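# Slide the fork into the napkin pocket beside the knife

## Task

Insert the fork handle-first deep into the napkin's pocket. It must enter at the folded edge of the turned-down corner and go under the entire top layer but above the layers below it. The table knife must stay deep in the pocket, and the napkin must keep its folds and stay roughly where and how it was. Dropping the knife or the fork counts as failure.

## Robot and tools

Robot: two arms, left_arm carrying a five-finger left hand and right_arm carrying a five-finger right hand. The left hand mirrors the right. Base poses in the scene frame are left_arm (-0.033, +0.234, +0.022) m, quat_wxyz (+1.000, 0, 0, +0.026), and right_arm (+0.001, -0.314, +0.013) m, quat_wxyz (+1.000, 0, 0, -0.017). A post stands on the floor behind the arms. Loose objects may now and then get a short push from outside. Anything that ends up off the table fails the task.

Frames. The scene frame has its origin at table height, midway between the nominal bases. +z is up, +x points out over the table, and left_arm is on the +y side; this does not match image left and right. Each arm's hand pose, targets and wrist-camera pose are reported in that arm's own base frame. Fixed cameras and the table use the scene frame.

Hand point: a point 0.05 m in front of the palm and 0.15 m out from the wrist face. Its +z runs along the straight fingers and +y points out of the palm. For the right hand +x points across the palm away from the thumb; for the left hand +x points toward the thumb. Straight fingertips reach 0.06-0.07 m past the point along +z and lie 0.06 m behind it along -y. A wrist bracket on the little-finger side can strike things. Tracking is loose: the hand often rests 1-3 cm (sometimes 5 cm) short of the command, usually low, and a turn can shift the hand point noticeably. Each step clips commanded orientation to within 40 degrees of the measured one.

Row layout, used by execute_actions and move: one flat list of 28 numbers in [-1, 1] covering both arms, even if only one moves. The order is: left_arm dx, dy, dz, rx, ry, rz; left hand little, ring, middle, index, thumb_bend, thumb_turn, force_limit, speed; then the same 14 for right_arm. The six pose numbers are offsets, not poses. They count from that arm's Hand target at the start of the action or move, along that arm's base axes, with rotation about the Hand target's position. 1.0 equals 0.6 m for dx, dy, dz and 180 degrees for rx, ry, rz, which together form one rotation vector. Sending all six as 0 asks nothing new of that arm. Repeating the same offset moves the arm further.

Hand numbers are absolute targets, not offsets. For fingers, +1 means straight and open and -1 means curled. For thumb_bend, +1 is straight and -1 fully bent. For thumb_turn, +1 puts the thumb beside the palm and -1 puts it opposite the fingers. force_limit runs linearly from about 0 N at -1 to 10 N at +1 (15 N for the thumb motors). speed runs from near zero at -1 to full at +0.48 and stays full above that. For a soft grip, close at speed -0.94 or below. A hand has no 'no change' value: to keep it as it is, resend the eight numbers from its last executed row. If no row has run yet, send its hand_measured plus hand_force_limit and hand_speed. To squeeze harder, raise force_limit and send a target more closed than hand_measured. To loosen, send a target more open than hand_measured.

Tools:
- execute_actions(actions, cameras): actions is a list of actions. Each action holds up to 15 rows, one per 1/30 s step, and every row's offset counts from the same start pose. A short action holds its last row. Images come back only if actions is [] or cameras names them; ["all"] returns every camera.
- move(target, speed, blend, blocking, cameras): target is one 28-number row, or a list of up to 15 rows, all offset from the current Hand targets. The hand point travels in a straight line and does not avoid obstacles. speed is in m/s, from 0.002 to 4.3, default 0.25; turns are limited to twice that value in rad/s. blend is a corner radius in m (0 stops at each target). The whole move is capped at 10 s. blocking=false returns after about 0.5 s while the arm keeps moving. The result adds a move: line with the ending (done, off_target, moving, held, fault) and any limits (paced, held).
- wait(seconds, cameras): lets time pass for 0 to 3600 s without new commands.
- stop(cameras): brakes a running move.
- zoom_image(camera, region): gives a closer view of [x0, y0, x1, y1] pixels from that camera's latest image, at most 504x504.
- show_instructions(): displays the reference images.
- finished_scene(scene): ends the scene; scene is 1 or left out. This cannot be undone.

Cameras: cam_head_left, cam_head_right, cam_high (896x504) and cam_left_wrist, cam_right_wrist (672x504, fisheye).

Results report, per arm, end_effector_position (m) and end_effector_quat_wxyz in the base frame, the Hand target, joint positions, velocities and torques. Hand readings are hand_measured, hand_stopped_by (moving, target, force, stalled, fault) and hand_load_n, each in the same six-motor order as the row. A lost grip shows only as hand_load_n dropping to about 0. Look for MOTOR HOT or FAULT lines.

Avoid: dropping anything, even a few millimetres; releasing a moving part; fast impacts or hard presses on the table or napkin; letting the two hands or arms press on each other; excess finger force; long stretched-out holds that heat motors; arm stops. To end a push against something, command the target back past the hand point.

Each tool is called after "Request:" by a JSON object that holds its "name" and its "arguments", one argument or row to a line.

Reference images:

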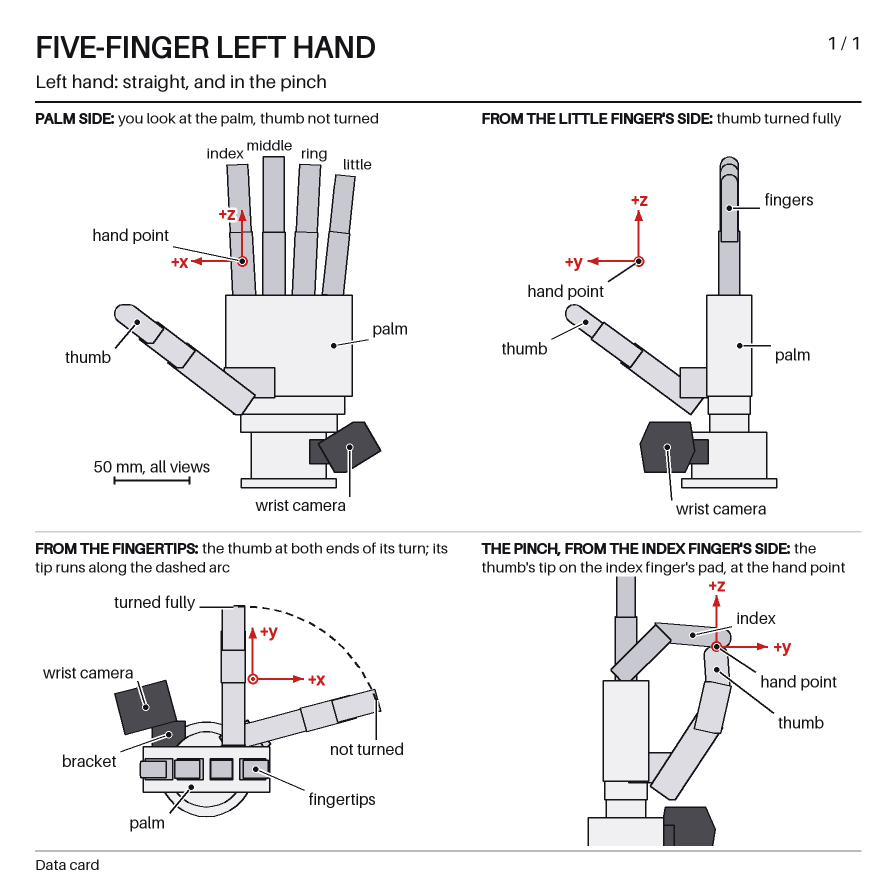

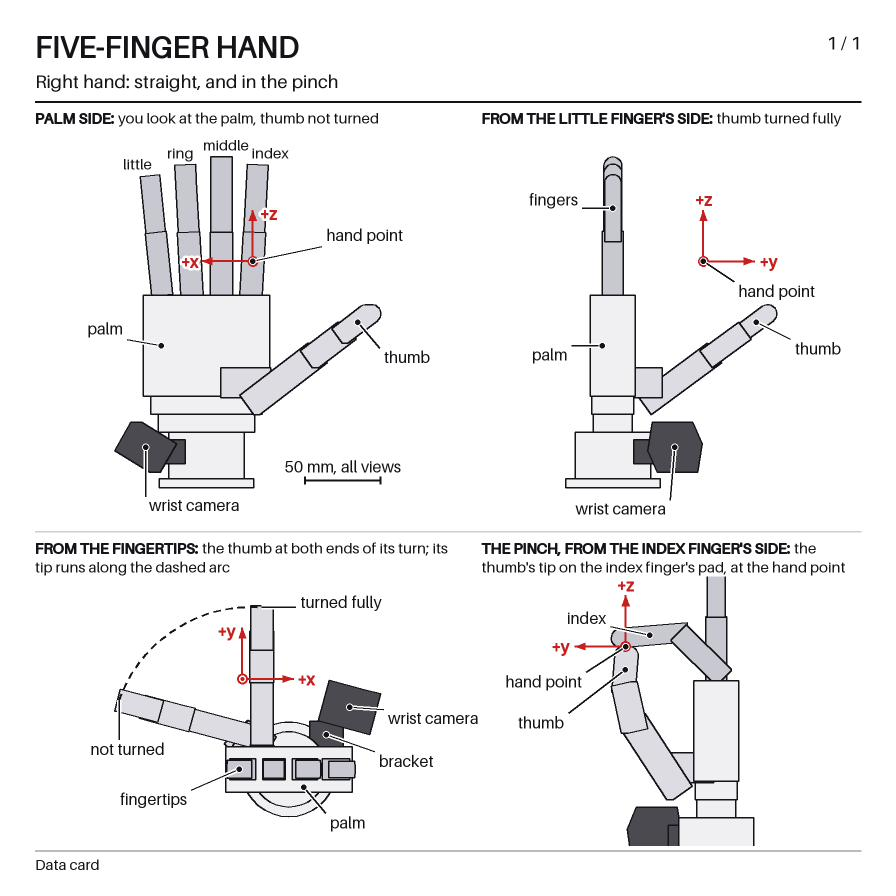

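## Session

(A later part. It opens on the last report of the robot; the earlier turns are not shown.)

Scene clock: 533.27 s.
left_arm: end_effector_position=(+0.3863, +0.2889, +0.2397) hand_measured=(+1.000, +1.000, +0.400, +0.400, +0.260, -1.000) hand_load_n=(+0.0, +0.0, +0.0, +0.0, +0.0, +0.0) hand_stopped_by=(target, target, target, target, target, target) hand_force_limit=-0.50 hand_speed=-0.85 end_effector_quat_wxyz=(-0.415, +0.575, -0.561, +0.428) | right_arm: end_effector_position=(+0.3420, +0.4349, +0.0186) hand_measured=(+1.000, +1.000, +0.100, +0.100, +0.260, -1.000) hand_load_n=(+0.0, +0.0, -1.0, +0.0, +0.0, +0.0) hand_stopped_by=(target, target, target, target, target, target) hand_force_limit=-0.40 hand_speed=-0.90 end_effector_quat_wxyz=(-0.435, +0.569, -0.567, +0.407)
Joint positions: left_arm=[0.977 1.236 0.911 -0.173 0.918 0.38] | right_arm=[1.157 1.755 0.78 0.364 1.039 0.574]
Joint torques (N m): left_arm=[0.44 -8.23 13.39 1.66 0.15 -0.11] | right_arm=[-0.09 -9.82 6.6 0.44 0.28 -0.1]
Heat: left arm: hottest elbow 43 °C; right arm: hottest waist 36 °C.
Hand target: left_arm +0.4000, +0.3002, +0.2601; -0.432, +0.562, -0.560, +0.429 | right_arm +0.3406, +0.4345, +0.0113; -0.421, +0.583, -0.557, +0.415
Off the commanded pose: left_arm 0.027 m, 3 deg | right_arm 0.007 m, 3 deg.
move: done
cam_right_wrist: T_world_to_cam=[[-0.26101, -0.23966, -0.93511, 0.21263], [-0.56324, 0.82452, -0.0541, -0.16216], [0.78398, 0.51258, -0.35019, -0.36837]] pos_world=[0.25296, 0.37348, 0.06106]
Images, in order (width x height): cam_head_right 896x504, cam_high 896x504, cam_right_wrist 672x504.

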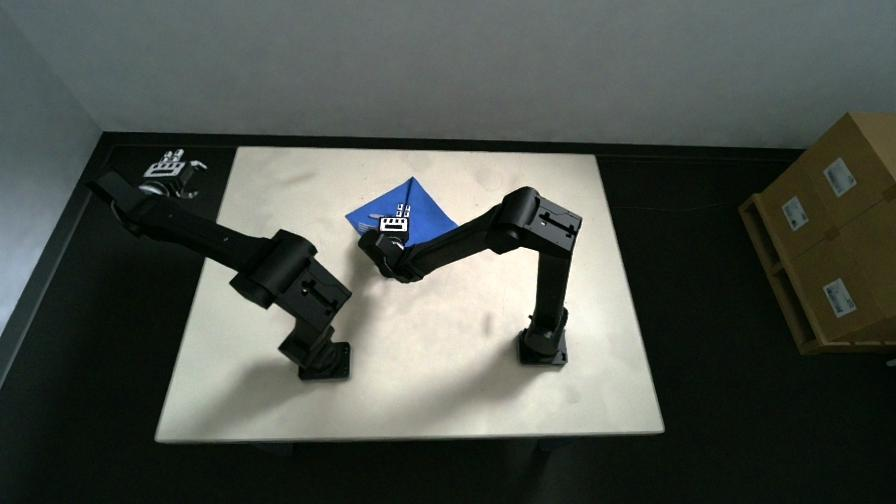

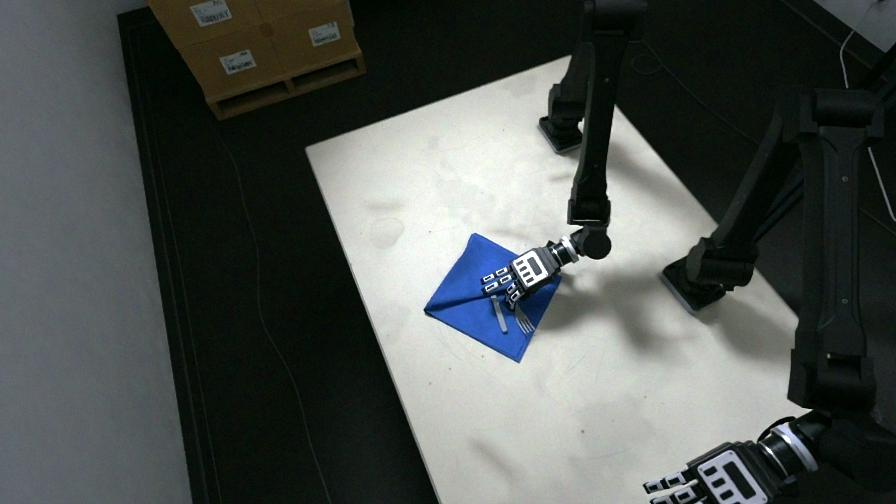

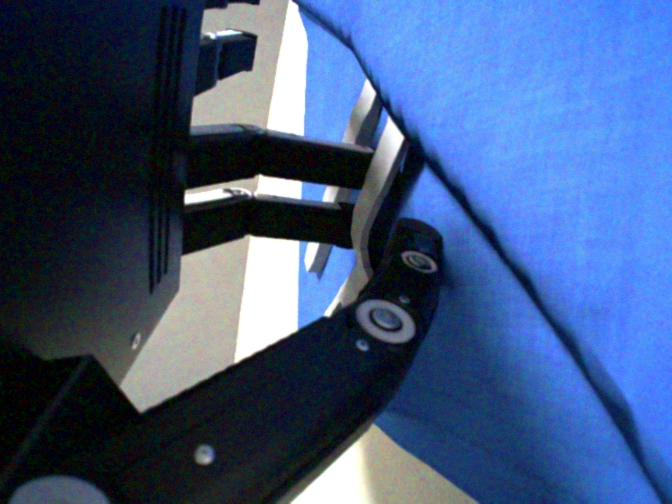

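Request:
{"name": "move", "arguments": {
  "target": [
    [0,0,0,0,0,0,1,1,0.4,0.4,0.26,-1,-0.5,-0.85, -0.02,0,0,0,0,0,1,1,0.1,0.1,0.26,-1,-0.4,-0.9]
  ],
  "speed": 0.03,
  "cameras": ["cam_right_wrist","cam_high","cam_head_right"]
}}

Request:
{"name": "zoom_image", "arguments": {
  "camera": "cam_high",
  "region": [480, 260, 570, 350]
}}

Request:
{"name": "zoom_image", "arguments": {
  "camera": "cam_right_wrist",
  "region": [300, 0, 672, 300]
}}

Scene clock: 537.07 s.
left_arm: end_effector_position=(+0.3863, +0.2889, +0.2397) hand_measured=(+1.000, +1.000, +0.400, +0.400, +0.260, -1.000) hand_load_n=(+0.0, +0.0, +0.0, +0.0, +0.0, +0.0) hand_stopped_by=(target, target, target, target, target, target) hand_force_limit=-0.50 hand_speed=-0.85 end_effector_quat_wxyz=(-0.415, +0.575, -0.561, +0.428) | right_arm: end_effector_position=(+0.3354, +0.4344, +0.0172) hand_measured=(+1.000, +1.000, +0.100, +0.100, +0.260, -1.000) hand_load_n=(+0.0, +0.0, +1.0, +0.0, +0.0, +0.0) hand_stopped_by=(target, target, target, target, target, target) hand_force_limit=-0.40 hand_speed=-0.90 end_effector_quat_wxyz=(-0.429, +0.573, -0.562, +0.414)
Joint positions: left_arm=[0.977 1.236 0.911 -0.173 0.918 0.38] | right_arm=[1.173 1.754 0.78 0.343 1.059 0.577]
Joint torques (N m): left_arm=[0.38 -8.18 13.39 1.65 0.15 -0.11] | right_arm=[0.5 -10.58 5.71 0.21 0.28 0.14]
Heat: left arm: hottest elbow 43 °C; right arm: hottest waist 36 °C.
Hand target: left_arm +0.4000, +0.3002, +0.2601; -0.432, +0.562, -0.560, +0.429 | right_arm +0.3286, +0.4345, +0.0112; -0.421, +0.583, -0.557, +0.415
Off the commanded pose: left_arm 0.027 m, 3 deg | right_arm 0.009 m, 2 deg.
move: done
cam_right_wrist: T_world_to_cam=[[-0.25902, -0.25878, -0.93056, 0.21707], [-0.5625, 0.82361, -0.07247, -0.16497], [0.78517, 0.50467, -0.3589, -0.36022]] pos_world=[0.24627, 0.37383, 0.06076]
Images, in order (width x height): cam_head_right 896x504, cam_high 896x504, cam_right_wrist 672x504.

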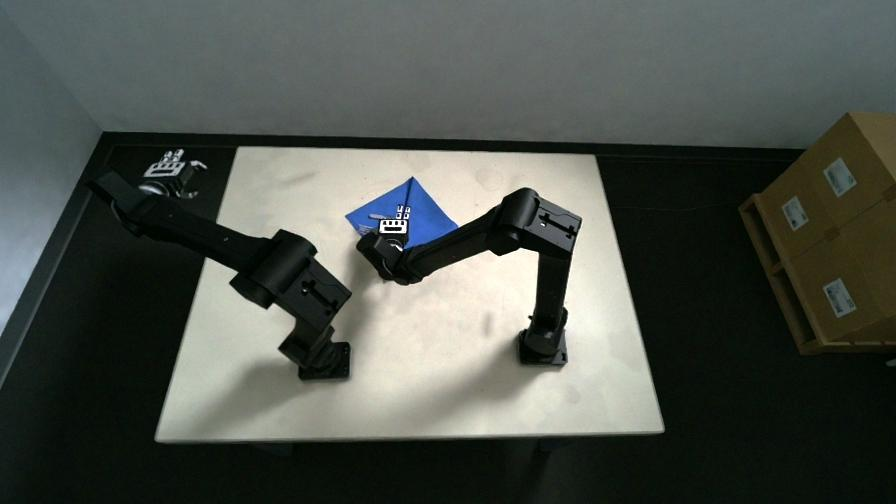

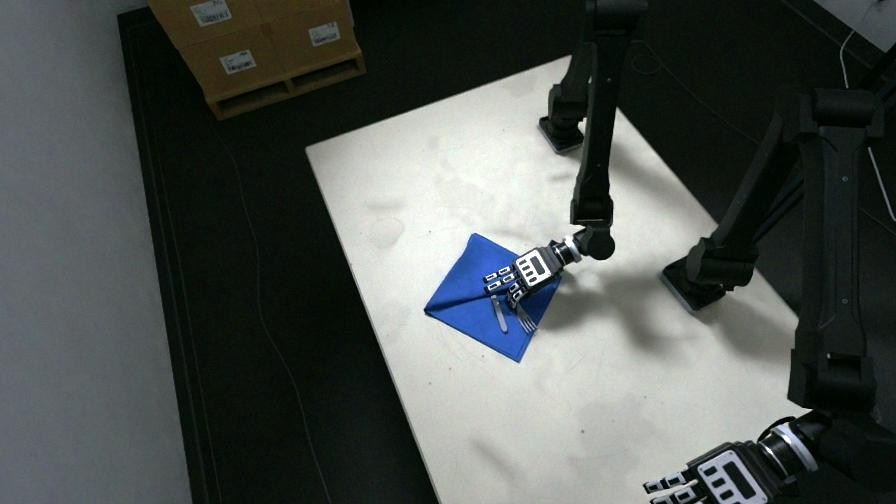

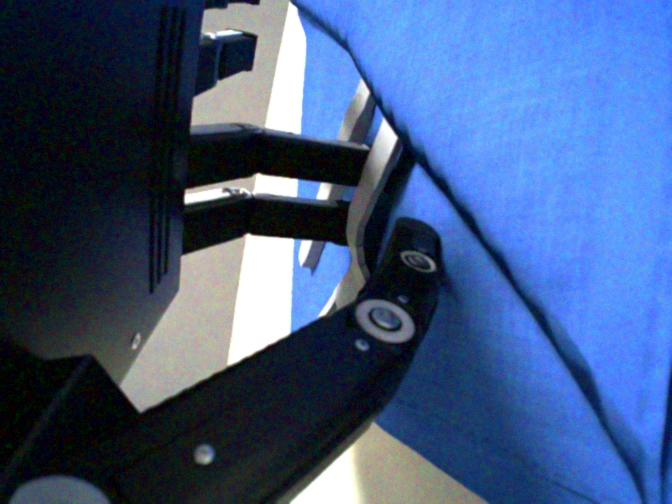

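Scaled by 5.600 from the camera's image (finer frame: 1280x720).

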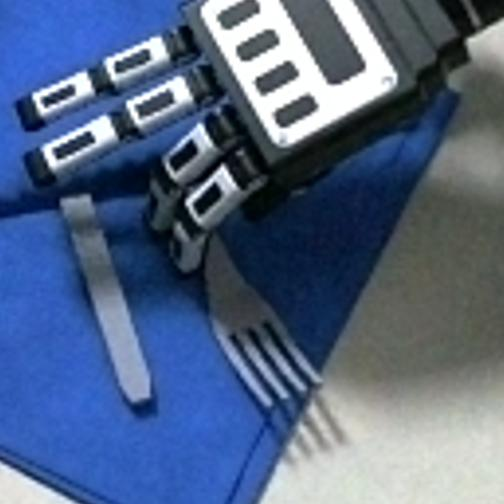

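Scaled by 1.355 from the camera's image (finer frame: 960x720).

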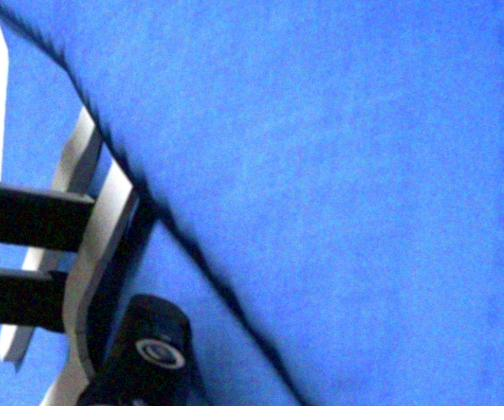

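Request:
{"name": "move", "arguments": {
  "target": [
    [0,0,0,0,0,0,1,1,0.4,0.4,0.26,-1,-0.5,-0.85, 0.006,0,0.03,0,0,0,1,1,0.1,0.1,0.26,-1,-0.4,-0.9]
  ],
  "speed": 0.04,
  "cameras": ["cam_right_wrist","cam_high","cam_head_right"]
}}

Request:
{"name": "zoom_image", "arguments": {
  "camera": "cam_high",
  "region": [480, 260, 570, 350]
}}

Request:
{"name": "zoom_image", "arguments": {
  "camera": "cam_right_wrist",
  "region": [300, 0, 672, 300]
}}

Scene clock: 539.63 s.
left_arm: end_effector_position=(+0.3863, +0.2889, +0.2397) hand_measured=(+1.000, +1.000, +0.400, +0.400, +0.260, -1.000) hand_load_n=(-0.5, +0.0, +0.0, +0.0, +0.0, +0.0) hand_stopped_by=(target, target, target, target, target, target) hand_force_limit=-0.50 hand_speed=-0.85 end_effector_quat_wxyz=(-0.415, +0.575, -0.561, +0.428) | right_arm: end_effector_position=(+0.3323, +0.4289, +0.0191) hand_measured=(+1.000, +1.000, +0.100, +0.100, +0.260, -1.000) hand_load_n=(+0.0, -0.5, +0.0, +0.0, +0.0, +0.0) hand_stopped_by=(target, target, target, target, target, target) hand_force_limit=-0.40 hand_speed=-0.90 end_effector_quat_wxyz=(-0.416, +0.584, -0.558, +0.417)
Joint positions: left_arm=[0.977 1.236 0.911 -0.173 0.918 0.38] | right_arm=[1.173 1.732 0.78 0.284 1.055 0.577]
Joint torques (N m): left_arm=[0.44 -8.23 13.37 1.63 0.14 -0.11] | right_arm=[0.03 -12.04 6.83 0.66 0.24 0.06]
Heat: left arm: hottest elbow 43 °C; right arm: hottest waist 36 °C.
Hand target: left_arm +0.4000, +0.3002, +0.2601; -0.432, +0.562, -0.560, +0.429 | right_arm +0.3322, +0.4345, +0.0293; -0.421, +0.583, -0.557, +0.415
Off the commanded pose: left_arm 0.027 m, 3 deg | right_arm 0.012 m, 1 deg.
move: off_target (right_arm)
cam_right_wrist: T_world_to_cam=[[-0.27321, -0.28923, -0.91744, 0.23416], [-0.56686, 0.81895, -0.08938, -0.15829], [0.77719, 0.49564, -0.3877, -0.34725]] pos_world=[0.24413, 0.36947, 0.06605]
Images, in order (width x height): cam_head_right 896x504, cam_high 896x504, cam_right_wrist 672x504.

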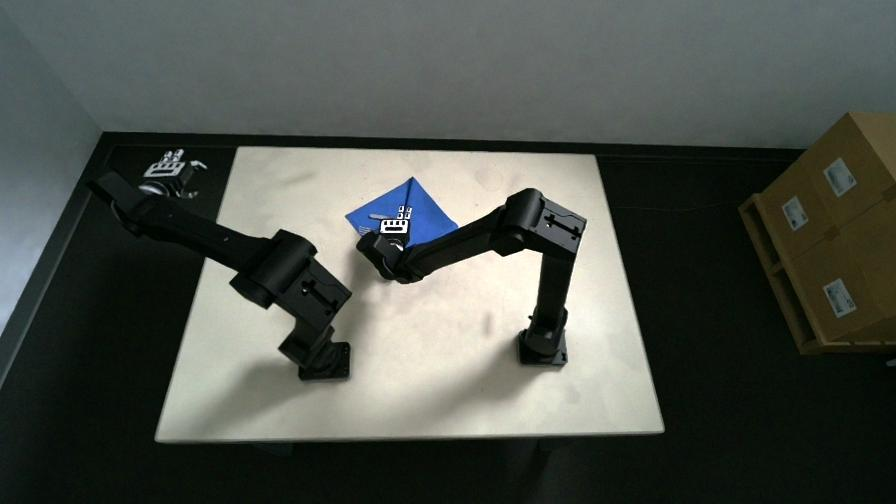

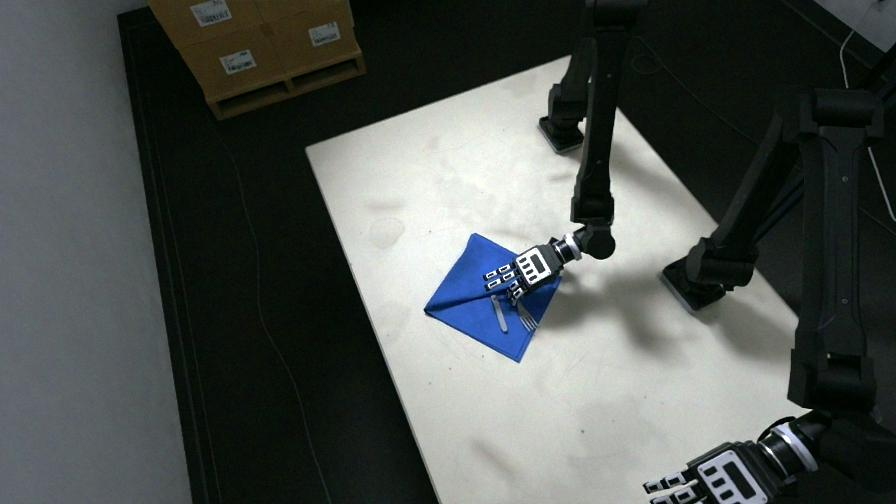

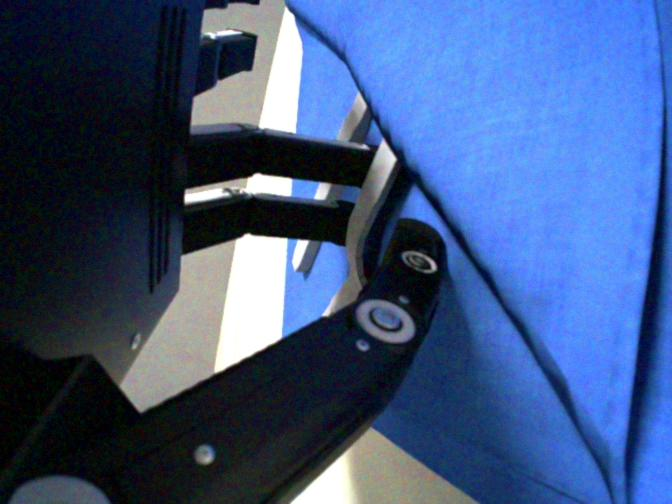

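Scaled by 5.600 from the camera's image (finer frame: 1280x720).

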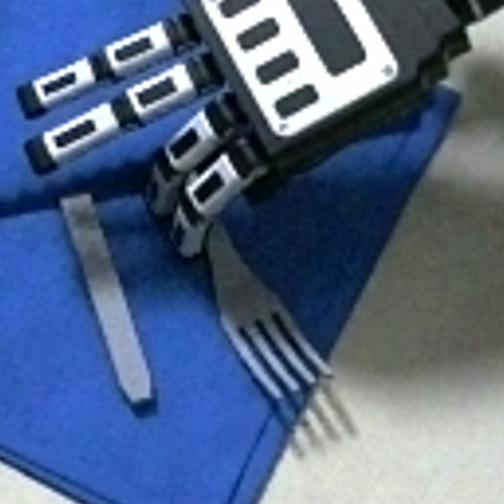

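Scaled by 1.355 from the camera's image (finer frame: 960x720).

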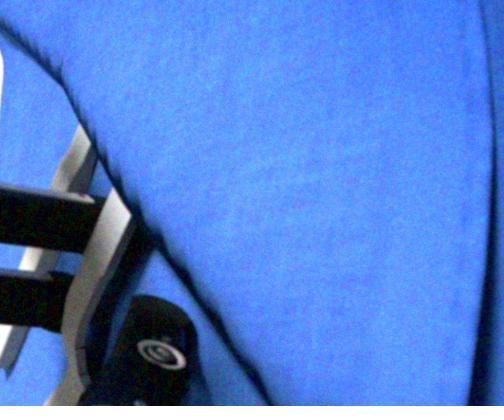

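Request:
{"name": "move", "arguments": {
  "target": [
    [0,0,0,0,0,0,1,1,0.4,0.4,0.26,-1,-0.5,-0.85, 0.008,0.008,0.025,0,0,0,1,1,0.1,0.1,0.26,-1,-0.4,-0.9]
  ],
  "speed": 0.04,
  "cameras": ["cam_right_wrist","cam_high","cam_head_right"]
}}

Request:
{"name": "zoom_image", "arguments": {
  "camera": "cam_high",
  "region": [480, 260, 570, 350]
}}

Request:
{"name": "zoom_image", "arguments": {
  "camera": "cam_right_wrist",
  "region": [300, 0, 672, 300]
}}

Scene clock: 542.37 s.
left_arm: end_effector_position=(+0.3863, +0.2889, +0.2397) hand_measured=(+1.000, +1.000, +0.400, +0.400, +0.260, -1.000) hand_load_n=(+0.0, +0.0, -0.5, +0.0, +0.0, +0.0) hand_stopped_by=(target, target, target, target, target, target) hand_force_limit=-0.50 hand_speed=-0.85 end_effector_quat_wxyz=(-0.415, +0.575, -0.561, +0.428) | right_arm: end_effector_position=(+0.3316, +0.4289, +0.0280) hand_measured=(+1.000, +1.000, +0.100, +0.100, +0.260, -1.000) hand_load_n=(+0.0, +0.0, +0.0, +0.0, +0.0, +0.0) hand_stopped_by=(target, target, target, target, target, target) hand_force_limit=-0.40 hand_speed=-0.90 end_effector_quat_wxyz=(-0.413, +0.588, -0.557, +0.417)
Joint positions: left_arm=[0.977 1.236 0.911 -0.173 0.918 0.38] | right_arm=[1.173 1.706 0.788 0.24 1.05 0.577]
Joint torques (N m): left_arm=[0.38 -8.18 13.41 1.62 0.15 -0.11] | right_arm=[-0.32 -11.87 8.61 0.73 0.25 0]
Heat: left arm: hottest elbow 43 °C; right arm: hottest waist 36 °C.
Hand target: left_arm +0.4000, +0.3002, +0.2601; -0.432, +0.562, -0.560, +0.429 | right_arm +0.3369, +0.4392, +0.0441; -0.421, +0.583, -0.557, +0.415
Off the commanded pose: left_arm 0.027 m, 3 deg | right_arm 0.020 m, 1 deg.
move: off_target (right_arm)
cam_right_wrist: T_world_to_cam=[[-0.27826, -0.29811, -0.91307, 0.24748], [-0.57041, 0.81612, -0.09262, -0.15542], [0.77279, 0.49506, -0.39714, -0.34125]] pos_world=[0.24392, 0.36955, 0.07605]
Images, in order (width x height): cam_head_right 896x504, cam_high 896x504, cam_right_wrist 672x504.

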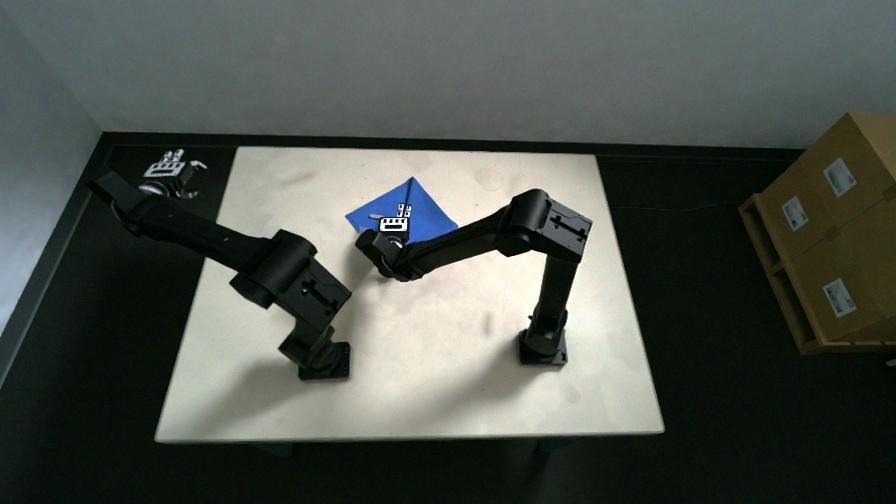

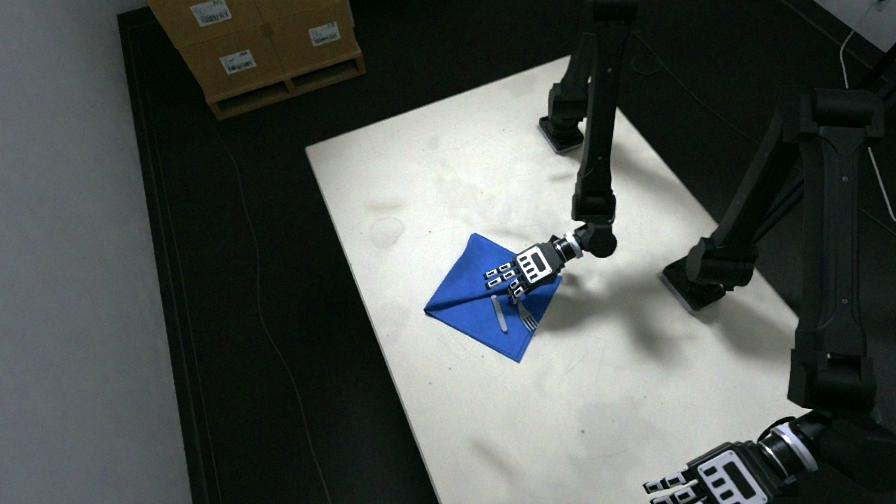

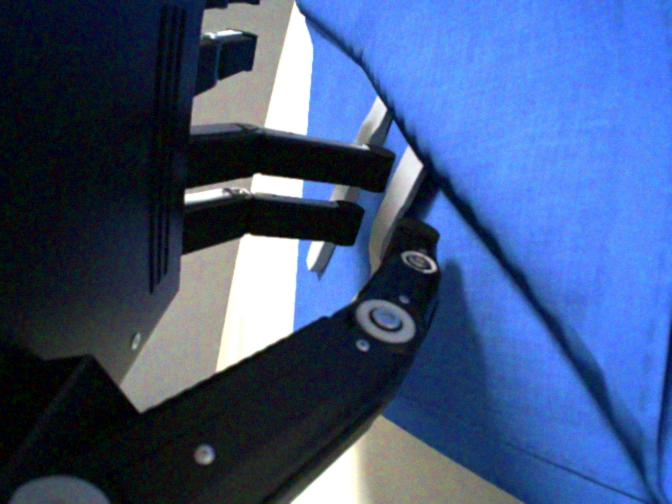

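Scaled by 5.600 from the camera's image (finer frame: 1280x720).

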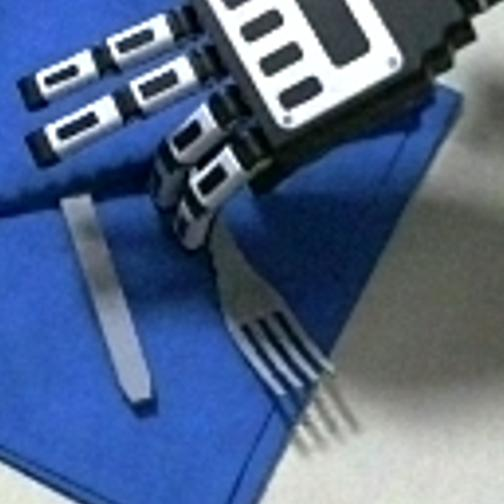

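Scaled by 1.355 from the camera's image (finer frame: 960x720).

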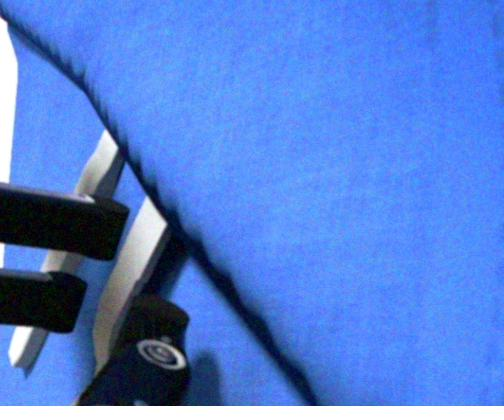

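Request:
{"name": "zoom_image", "arguments": {
  "camera": "cam_high",
  "region": [505, 295, 555, 345]
}}

Request:
{"name": "zoom_image", "arguments": {
  "camera": "cam_head_right",
  "region": [340, 205, 390, 255]
}}

Request:
{"name": "zoom_image", "arguments": {
  "camera": "cam_right_wrist",
  "region": [300, 60, 480, 340]
}}

Scaled by 10.080 from the camera's image (finer frame: 1280x720).

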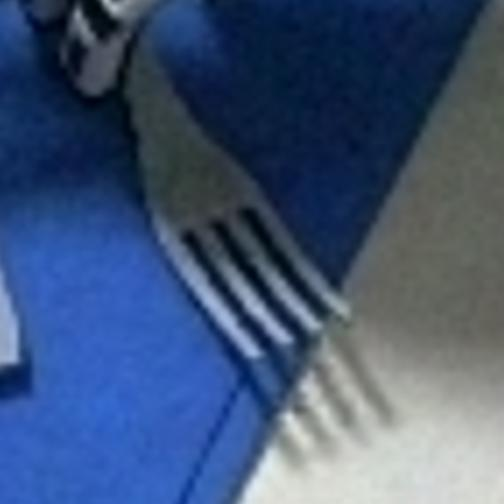

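Scaled by 10.080 from the camera's image (finer frame: 1280x720).

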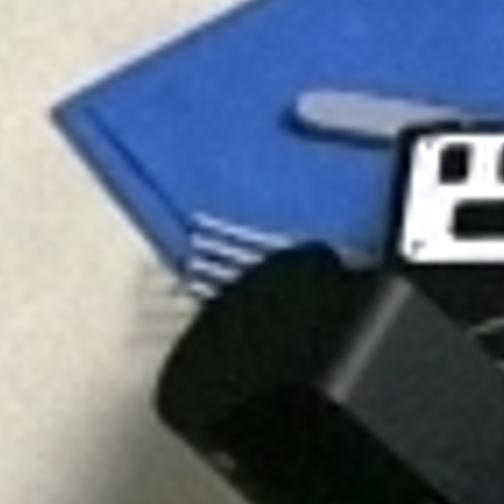

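Scaled by 1.800 from the camera's image (finer frame: 960x720).

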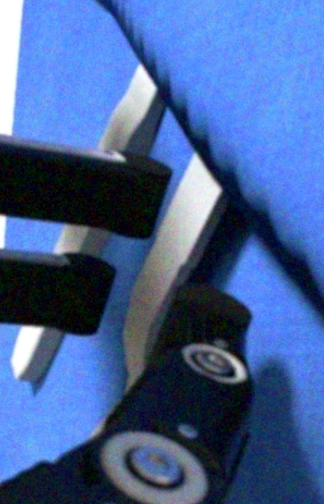

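Request:
{"name": "move", "arguments": {
  "target": [
    [0,0,0,0,0,0,1,1,0.4,0.4,0.26,-1,-0.5,-0.85, -0.01,0.0,0.03,0,0,0,1,1,0.4,0.4,0.26,-1,-0.4,-0.9]
  ],
  "speed": 0.04,
  "cameras": ["cam_right_wrist","cam_high","cam_head_right"]
}}

Request:
{"name": "zoom_image", "arguments": {
  "camera": "cam_high",
  "region": [480, 260, 570, 350]
}}

Request:
{"name": "zoom_image", "arguments": {
  "camera": "cam_right_wrist",
  "region": [300, 0, 672, 300]
}}

Scene clock: 546.20 s.
left_arm: end_effector_position=(+0.3863, +0.2889, +0.2397) hand_measured=(+1.000, +1.000, +0.400, +0.400, +0.260, -1.000) hand_load_n=(+0.0, +0.0, +0.0, +0.0, +0.0, +0.0) hand_stopped_by=(target, target, target, target, target, target) hand_force_limit=-0.50 hand_speed=-0.85 end_effector_quat_wxyz=(-0.415, +0.575, -0.561, +0.428) | right_arm: end_effector_position=(+0.3304, +0.4248, +0.0449) hand_measured=(+1.000, +1.000, +0.400, +0.400, +0.260, -1.000) hand_load_n=(-0.5, +0.0, +0.0, +0.0, +0.0, +0.0) hand_stopped_by=(target, target, target, target, target, target) hand_force_limit=-0.40 hand_speed=-0.90 end_effector_quat_wxyz=(-0.407, +0.591, -0.555, +0.420)
Joint positions: left_arm=[0.977 1.236 0.911 -0.173 0.918 0.38] | right_arm=[1.173 1.657 0.795 0.171 1.053 0.577]
Joint torques (N m): left_arm=[0.44 -8.12 13.38 1.66 0.15 -0.11] | right_arm=[0.5 -11.46 9.06 0.66 0.56 0.14]
Heat: left arm: hottest elbow 43 °C; right arm: hottest waist 36 °C.
Hand target: left_arm +0.4000, +0.3002, +0.2601; -0.432, +0.562, -0.560, +0.429 | right_arm +0.3310, +0.4393, +0.0622; -0.421, +0.583, -0.557, +0.415
Off the commanded pose: left_arm 0.027 m, 3 deg | right_arm 0.022 m, 2 deg.
move: off_target (right_arm)
cam_right_wrist: T_world_to_cam=[[-0.28218, -0.30956, -0.90805, 0.26734], [-0.56879, 0.8162, -0.10149, -0.15142], [0.77257, 0.48785, -0.40638, -0.32813]] pos_world=[0.24281, 0.36643, 0.09405]
Images, in order (width x height): cam_head_right 896x504, cam_high 896x504, cam_right_wrist 672x504.

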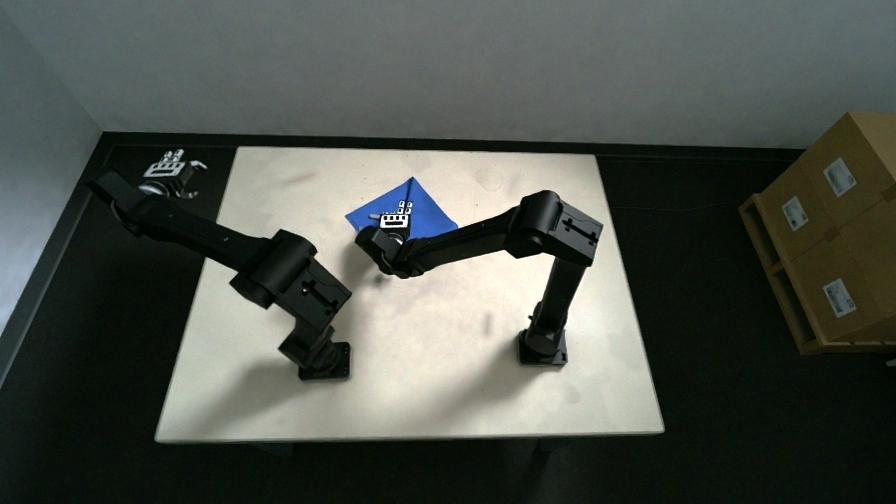

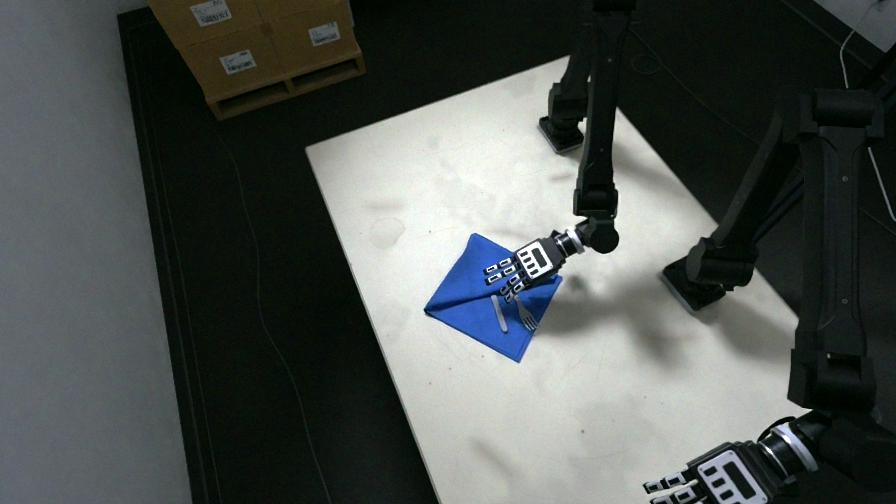

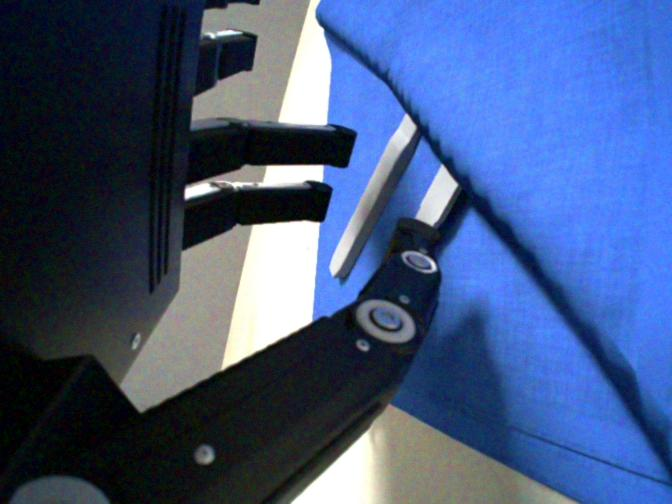

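Scaled by 5.600 from the camera's image (finer frame: 1280x720).

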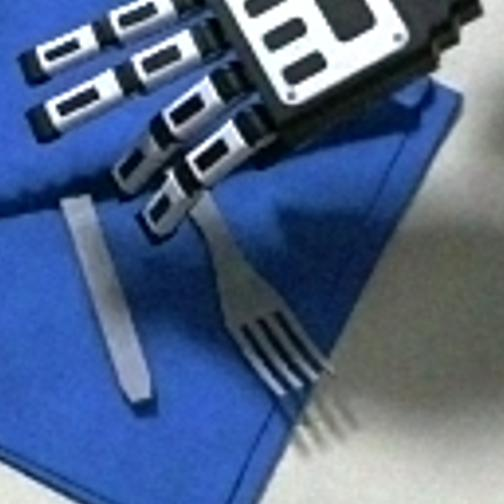

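Scaled by 1.355 from the camera's image (finer frame: 960x720).

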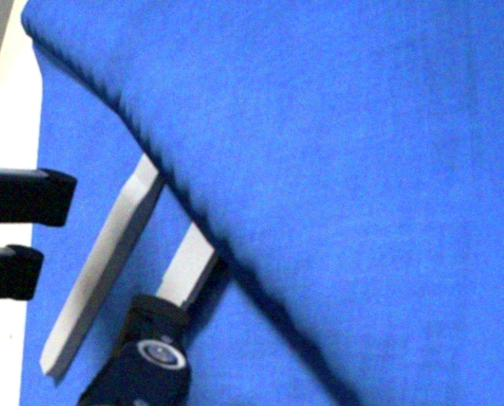

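Request:
{"name": "move", "arguments": {
  "target": [
    [0,0,0,0,0,0,1,1,0.4,0.4,0.26,-1,-0.5,-0.85, -0.02,0.0,0.08,0,0,0,1,1,0.4,0.4,0.26,-1,-0.4,-0.9],
    [0,0,0,0,0,0,1,1,0.4,0.4,0.26,-1,-0.5,-0.85, -0.02,0.14,0.09,0,0,0,1,1,1,0.0,1,1,-0.4,-0.5]
  ],
  "speed": 0.12,
  "cameras": ["all"]
}}

Request:
{"name": "zoom_image", "arguments": {
  "camera": "cam_high",
  "region": [420, 220, 580, 380]
}}

Request:
{"name": "zoom_image", "arguments": {
  "camera": "cam_head_right",
  "region": [330, 165, 470, 290]
}}

Scene clock: 551.03 s.
left_arm: end_effector_position=(+0.3863, +0.2889, +0.2397) hand_measured=(+1.000, +1.000, +0.400, +0.400, +0.260, -1.000) hand_load_n=(+0.0, -0.5, +0.0, +0.0, +0.0, +0.0) hand_stopped_by=(target, target, target, target, target, target) hand_force_limit=-0.50 hand_speed=-0.85 end_effector_quat_wxyz=(-0.415, +0.575, -0.561, +0.428) | right_arm: end_effector_position=(+0.3217, +0.5073, +0.1087) hand_measured=(+1.000, +1.000, +0.442, +0.358, +0.282, -0.970) hand_load_n=(+0.0, +0.0, +0.0, +0.0, +0.0, +0.0) hand_stopped_by=(target, target, moving, moving, moving, moving) hand_force_limit=-0.40 hand_speed=-0.50 end_effector_quat_wxyz=(-0.411, +0.589, -0.554, +0.421)
Joint positions: left_arm=[0.977 1.236 0.911 -0.173 0.918 0.38] | right_arm=[1.254 1.693 1.081 -0.162 1.116 0.678]
Joint torques (N m): left_arm=[0.56 -8.23 13.37 1.65 0.15 -0.11] | right_arm=[0.73 -11.22 11.1 0.61 0.63 0.21]
Heat: left arm: hottest elbow 43 °C; right arm: hottest waist 36 °C.
Hand target: left_arm +0.4000, +0.3002, +0.2601; -0.432, +0.562, -0.560, +0.429 | right_arm +0.3190, +0.5232, +0.1161; -0.421, +0.583, -0.557, +0.415
Off the commanded pose: left_arm 0.027 m, 3 deg | right_arm 0.018 m, 1 deg.
move: unfinished (the simulator was too slow to fit another step into this call; the move has ended); target 2's new numbers were sent with right_arm's hand 0.018 m and 1 deg from that target
cam_left_wrist: T_world_to_cam=[[0.28708, -0.18537, 0.9398, -0.28439], [-0.54928, -0.83564, 0.00296, 0.45185], [0.78478, -0.51706, -0.34172, 0.04269]] pos_world=[0.29633, 0.34693, 0.28052]
cam_right_wrist: T_world_to_cam=[[-0.2734, -0.30665, -0.91171, 0.34444], [-0.56997, 0.81515, -0.10325, -0.21607], [0.77484, 0.49142, -0.39764, -0.33918]] pos_world=[0.23383, 0.44843, 0.15685]

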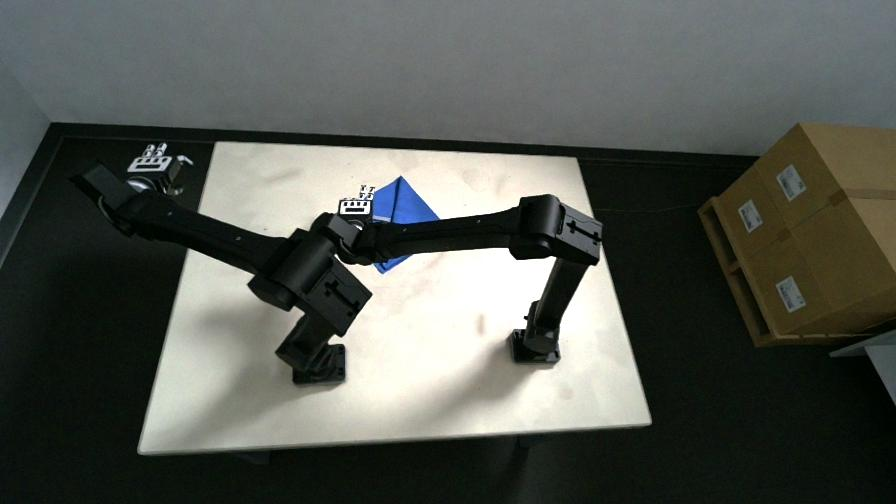

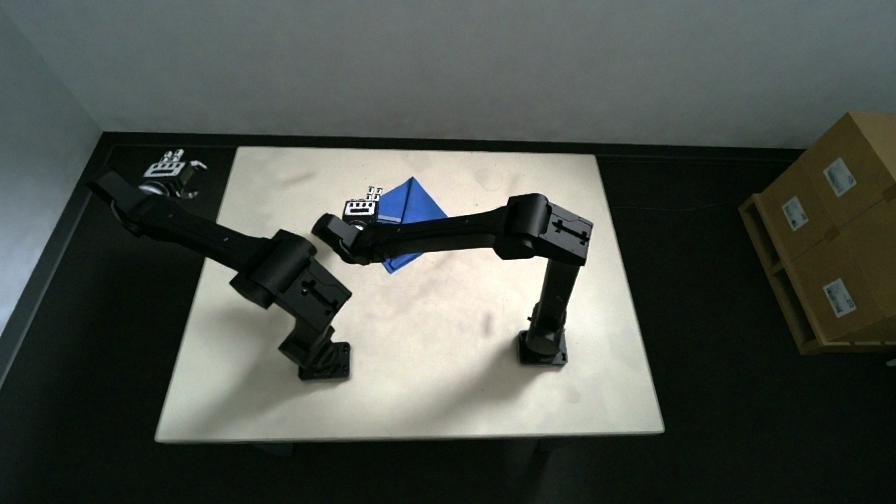

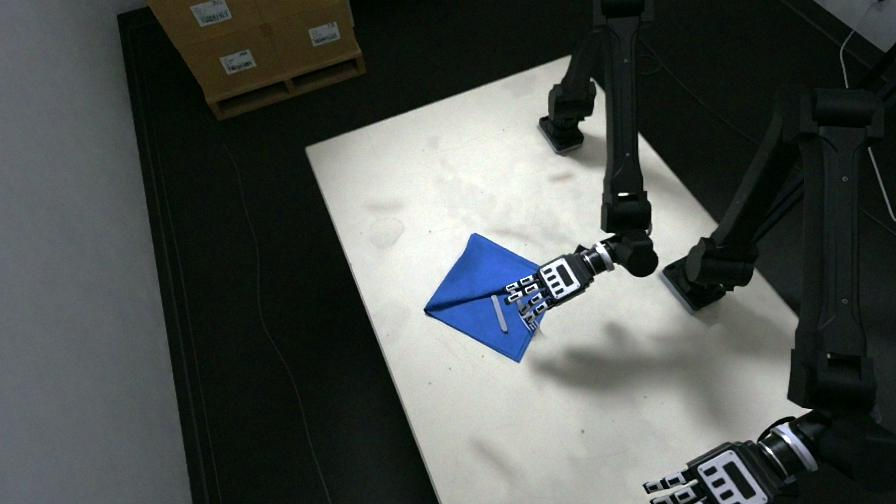

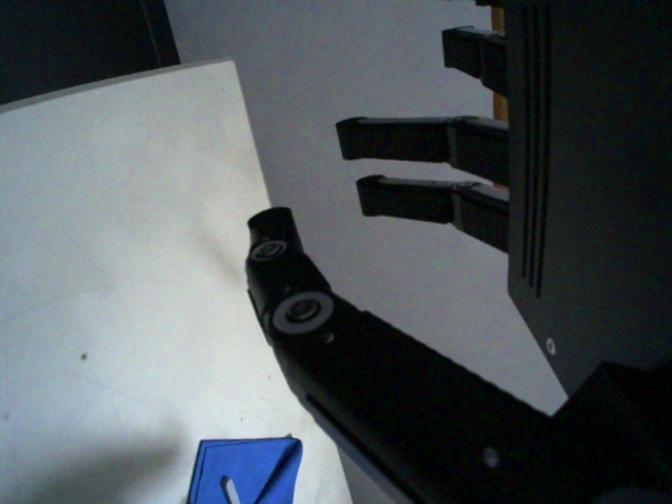

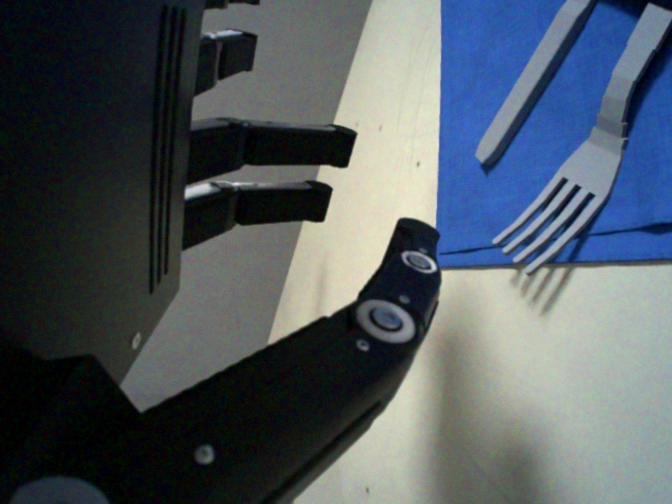

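Scaled by 3.150 from the camera's image (finer frame: 1280x720).

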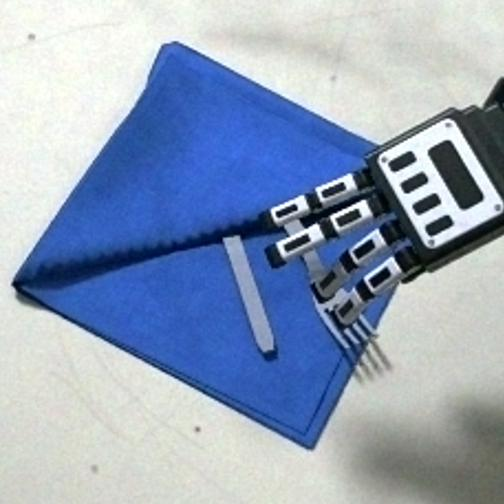

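Scaled by 3.600 from the camera's image (finer frame: 1280x720).

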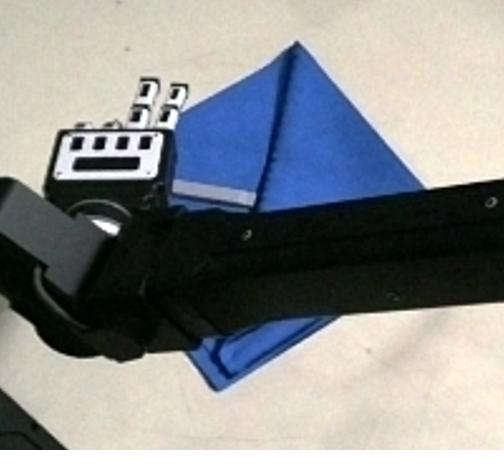

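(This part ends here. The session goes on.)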